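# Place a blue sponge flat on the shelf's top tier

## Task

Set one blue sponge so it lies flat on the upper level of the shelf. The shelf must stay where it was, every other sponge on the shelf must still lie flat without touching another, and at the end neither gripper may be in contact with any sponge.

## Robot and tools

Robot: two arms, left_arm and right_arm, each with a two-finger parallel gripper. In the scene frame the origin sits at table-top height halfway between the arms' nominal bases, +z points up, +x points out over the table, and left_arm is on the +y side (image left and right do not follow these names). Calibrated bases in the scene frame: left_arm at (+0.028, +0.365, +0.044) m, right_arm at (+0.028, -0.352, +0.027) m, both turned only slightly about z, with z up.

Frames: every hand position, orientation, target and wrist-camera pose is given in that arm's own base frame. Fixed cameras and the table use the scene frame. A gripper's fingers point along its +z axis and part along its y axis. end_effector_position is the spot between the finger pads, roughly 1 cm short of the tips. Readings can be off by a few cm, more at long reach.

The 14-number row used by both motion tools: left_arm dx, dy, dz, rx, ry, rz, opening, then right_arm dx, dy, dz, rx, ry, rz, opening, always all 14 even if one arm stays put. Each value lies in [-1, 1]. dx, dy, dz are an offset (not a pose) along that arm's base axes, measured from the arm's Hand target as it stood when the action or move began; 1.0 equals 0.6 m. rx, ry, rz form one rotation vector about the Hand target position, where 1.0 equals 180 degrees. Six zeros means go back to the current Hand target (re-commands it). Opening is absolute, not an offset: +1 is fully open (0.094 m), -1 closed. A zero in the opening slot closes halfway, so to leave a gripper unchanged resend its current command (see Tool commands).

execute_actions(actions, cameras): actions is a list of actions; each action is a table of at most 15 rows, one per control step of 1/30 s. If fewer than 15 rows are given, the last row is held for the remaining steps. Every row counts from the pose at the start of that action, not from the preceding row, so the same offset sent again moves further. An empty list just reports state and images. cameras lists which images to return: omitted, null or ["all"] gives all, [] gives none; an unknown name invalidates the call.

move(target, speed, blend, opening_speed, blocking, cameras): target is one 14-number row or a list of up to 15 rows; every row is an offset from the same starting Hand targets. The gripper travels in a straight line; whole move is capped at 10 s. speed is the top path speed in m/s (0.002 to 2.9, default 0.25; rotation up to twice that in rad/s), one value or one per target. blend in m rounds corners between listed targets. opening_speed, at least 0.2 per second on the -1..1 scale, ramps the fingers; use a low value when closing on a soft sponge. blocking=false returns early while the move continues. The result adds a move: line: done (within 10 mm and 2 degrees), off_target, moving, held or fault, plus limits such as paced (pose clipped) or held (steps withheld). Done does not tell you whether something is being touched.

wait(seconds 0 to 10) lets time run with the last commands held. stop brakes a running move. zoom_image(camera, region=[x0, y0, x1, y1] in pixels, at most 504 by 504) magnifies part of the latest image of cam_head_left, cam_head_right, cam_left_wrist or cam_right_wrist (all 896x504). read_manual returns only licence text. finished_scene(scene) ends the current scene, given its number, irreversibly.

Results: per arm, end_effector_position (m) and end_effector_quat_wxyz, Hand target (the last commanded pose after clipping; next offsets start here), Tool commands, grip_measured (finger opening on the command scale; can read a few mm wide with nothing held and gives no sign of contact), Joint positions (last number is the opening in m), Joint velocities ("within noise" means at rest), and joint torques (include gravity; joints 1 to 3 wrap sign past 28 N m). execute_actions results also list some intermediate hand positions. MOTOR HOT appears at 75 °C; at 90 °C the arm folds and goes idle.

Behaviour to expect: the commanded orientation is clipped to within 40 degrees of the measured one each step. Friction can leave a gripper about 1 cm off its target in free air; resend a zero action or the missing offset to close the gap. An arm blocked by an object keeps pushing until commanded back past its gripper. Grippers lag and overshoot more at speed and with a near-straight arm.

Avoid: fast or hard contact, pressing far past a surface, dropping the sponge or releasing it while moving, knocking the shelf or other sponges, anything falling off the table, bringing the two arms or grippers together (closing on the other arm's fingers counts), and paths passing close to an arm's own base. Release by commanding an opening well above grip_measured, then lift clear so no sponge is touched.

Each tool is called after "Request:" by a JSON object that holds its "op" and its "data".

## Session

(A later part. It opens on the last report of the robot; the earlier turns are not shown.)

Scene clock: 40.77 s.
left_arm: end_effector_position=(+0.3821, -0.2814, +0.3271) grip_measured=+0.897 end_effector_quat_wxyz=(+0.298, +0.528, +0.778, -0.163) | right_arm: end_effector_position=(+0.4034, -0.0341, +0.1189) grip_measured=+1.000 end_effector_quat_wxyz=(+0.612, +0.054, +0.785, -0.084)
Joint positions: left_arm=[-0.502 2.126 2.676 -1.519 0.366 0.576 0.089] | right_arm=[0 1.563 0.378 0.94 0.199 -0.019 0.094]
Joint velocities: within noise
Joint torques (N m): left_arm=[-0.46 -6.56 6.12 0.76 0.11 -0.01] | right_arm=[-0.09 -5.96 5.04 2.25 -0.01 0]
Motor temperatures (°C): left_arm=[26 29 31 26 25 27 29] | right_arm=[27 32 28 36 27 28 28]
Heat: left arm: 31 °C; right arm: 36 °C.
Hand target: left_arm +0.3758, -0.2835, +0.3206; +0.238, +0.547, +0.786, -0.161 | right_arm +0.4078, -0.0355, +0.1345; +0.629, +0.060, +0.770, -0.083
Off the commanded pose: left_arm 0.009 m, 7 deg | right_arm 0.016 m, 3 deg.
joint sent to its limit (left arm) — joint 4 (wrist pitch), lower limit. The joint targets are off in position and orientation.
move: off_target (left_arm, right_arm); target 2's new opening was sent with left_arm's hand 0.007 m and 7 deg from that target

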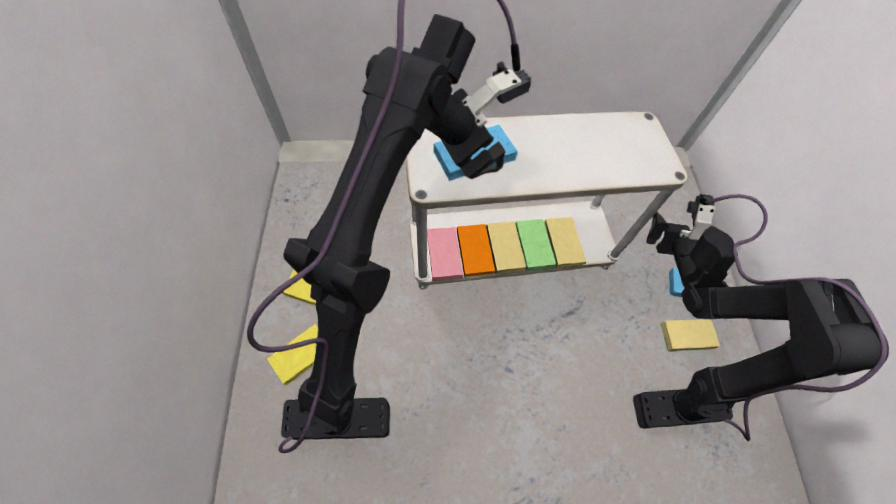

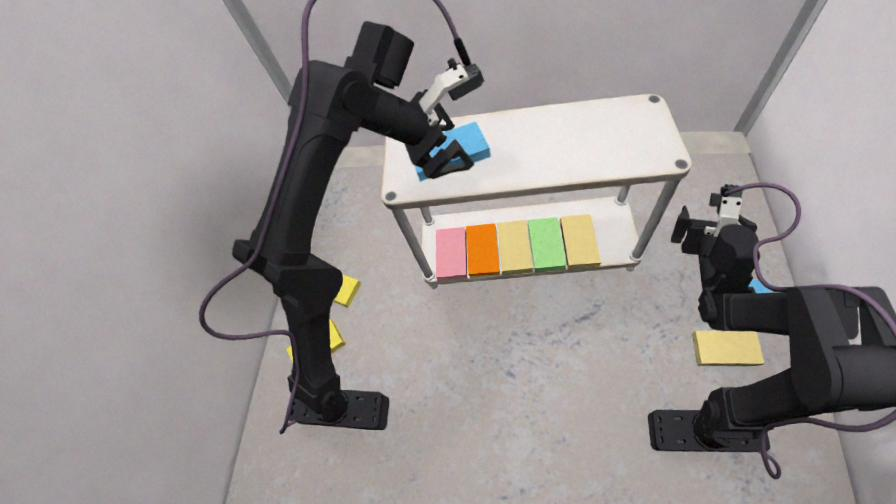

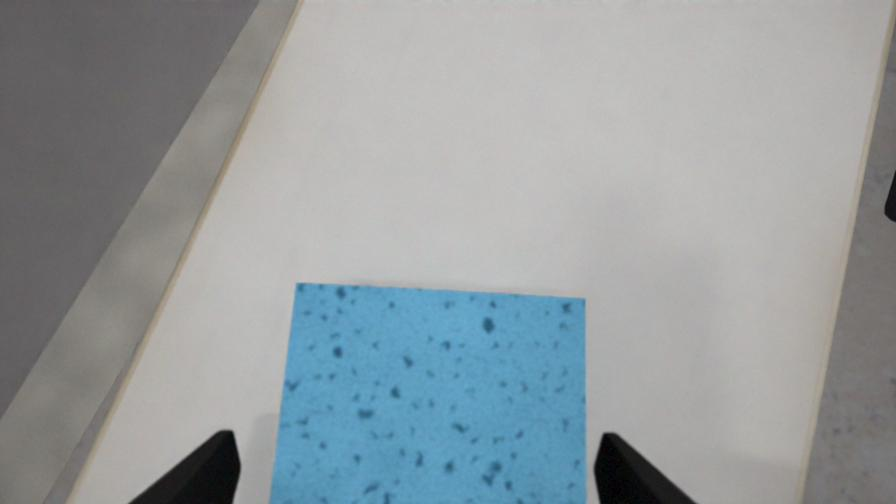

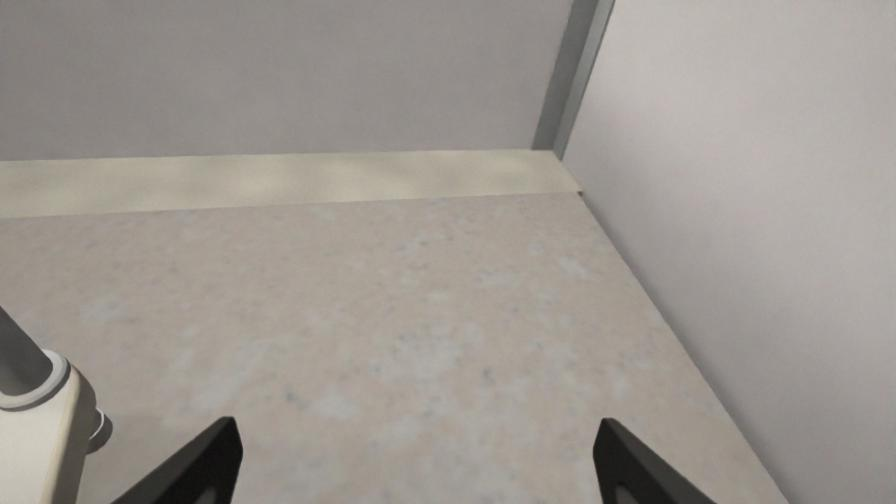

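Request:
{"op": "move", "data": {"target": [[-0.008,0.002,0.01,-0.02,-0.008,0,1,0,0,0,0,0,0,1],[-0.06,0.1,0.12,-0.02,-0.008,0,1,0,0,0,0,0,0,1],[-0.12,0.2,0.18,-0.02,-0.008,0,1,0,0,0,0,0,0,1]], "speed": 0.12}}

Request:
{"op": "zoom_image", "data": {"camera": "cam_head_right", "region": [360, 60, 560, 220]}}

Scene clock: 44.30 s.
left_arm: end_effector_position=(+0.3186, -0.1612, +0.4267) grip_measured=+0.998 end_effector_quat_wxyz=(+0.408, +0.487, +0.758, -0.147) | right_arm: end_effector_position=(+0.4034, -0.0341, +0.1189) grip_measured=+1.000 end_effector_quat_wxyz=(+0.612, +0.054, +0.785, -0.084)
Joint positions: left_arm=[-0.217 1.676 2.403 -1.535 0.528 0.71 0.094] | right_arm=[0 1.563 0.378 0.94 0.199 -0.019 0.094]
Joint velocities: within noise
Joint torques (N m): left_arm=[0.36 -5.41 2.65 1.06 0.51 0.03] | right_arm=[-0.1 -5.96 5.05 2.25 -0.01 0]
Motor temperatures (°C): left_arm=[26 30 30 26 25 27 29] | right_arm=[27 32 28 36 27 28 28]
Heat: left arm: 30 °C; right arm: 36 °C.
Hand target: left_arm +0.3038, -0.1635, +0.4286; +0.265, +0.541, +0.778, -0.179 | right_arm +0.4078, -0.0355, +0.1345; +0.629, +0.060, +0.770, -0.083
Off the commanded pose: left_arm 0.015 m, 18 deg | right_arm 0.016 m, 3 deg.
joint sent to its limit (left arm) — joint 4 (wrist pitch), lower limit. The joint targets are off in position and orientation.
move: off_target (left_arm, right_arm)

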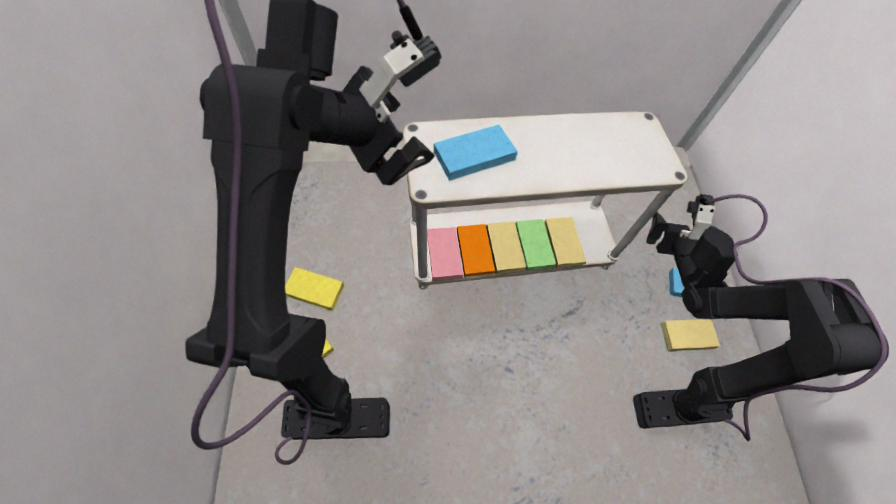

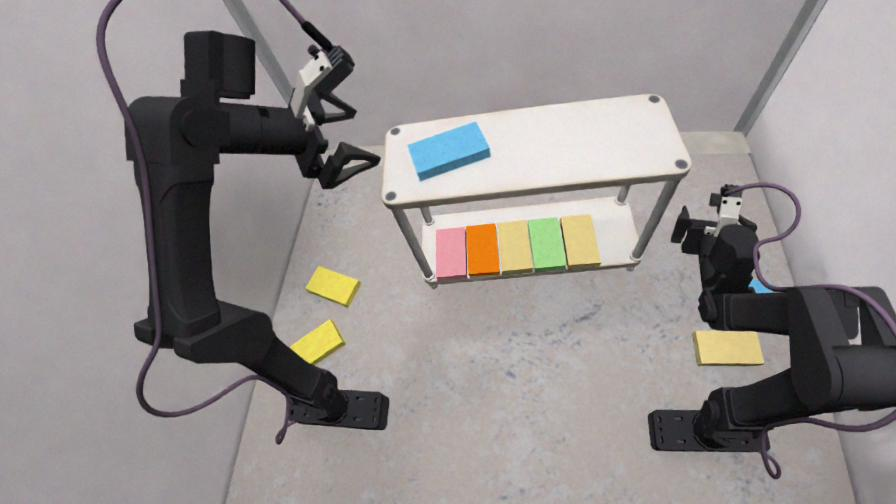

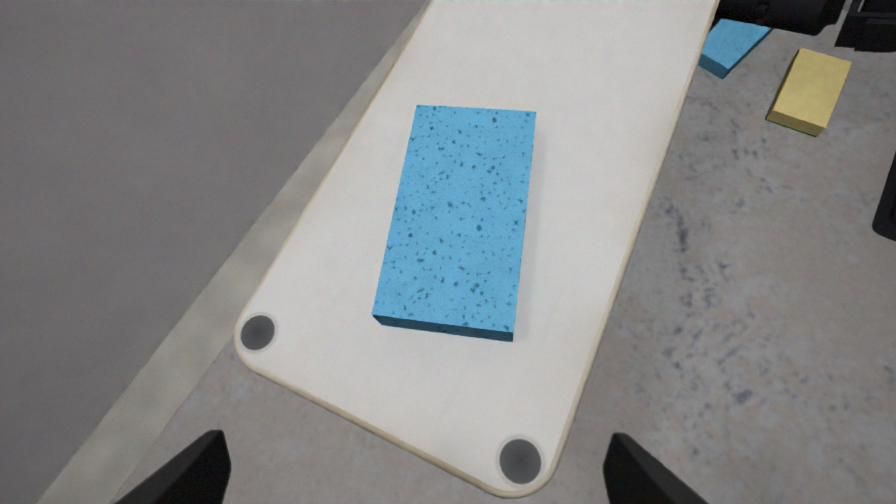

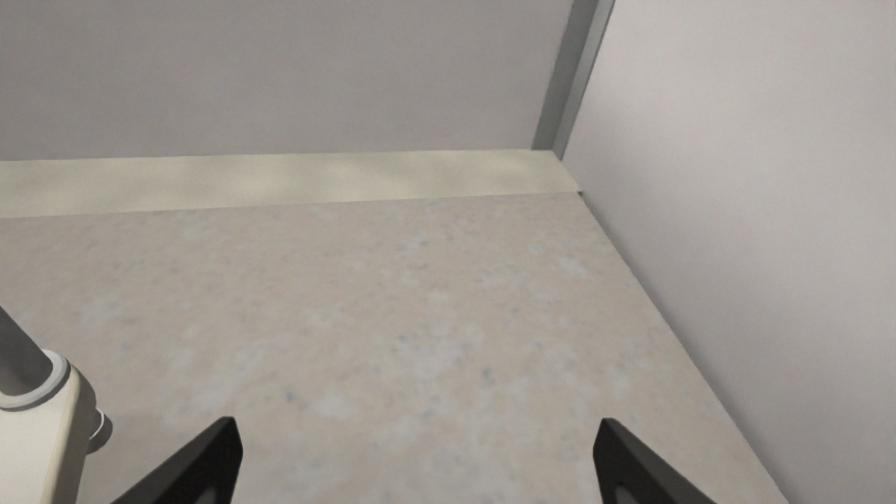

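Scaled by 2.520 from the camera's 896x504 image, which has a finer 1280x720 frame.

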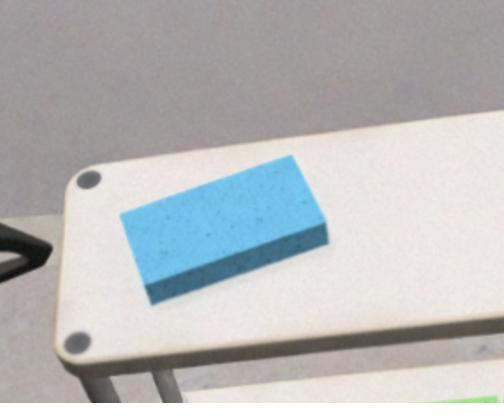

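Flat on the tier.

Request:
{"op": "finished_scene", "data": {"scene": 2}}

The scene is finished: the task was done.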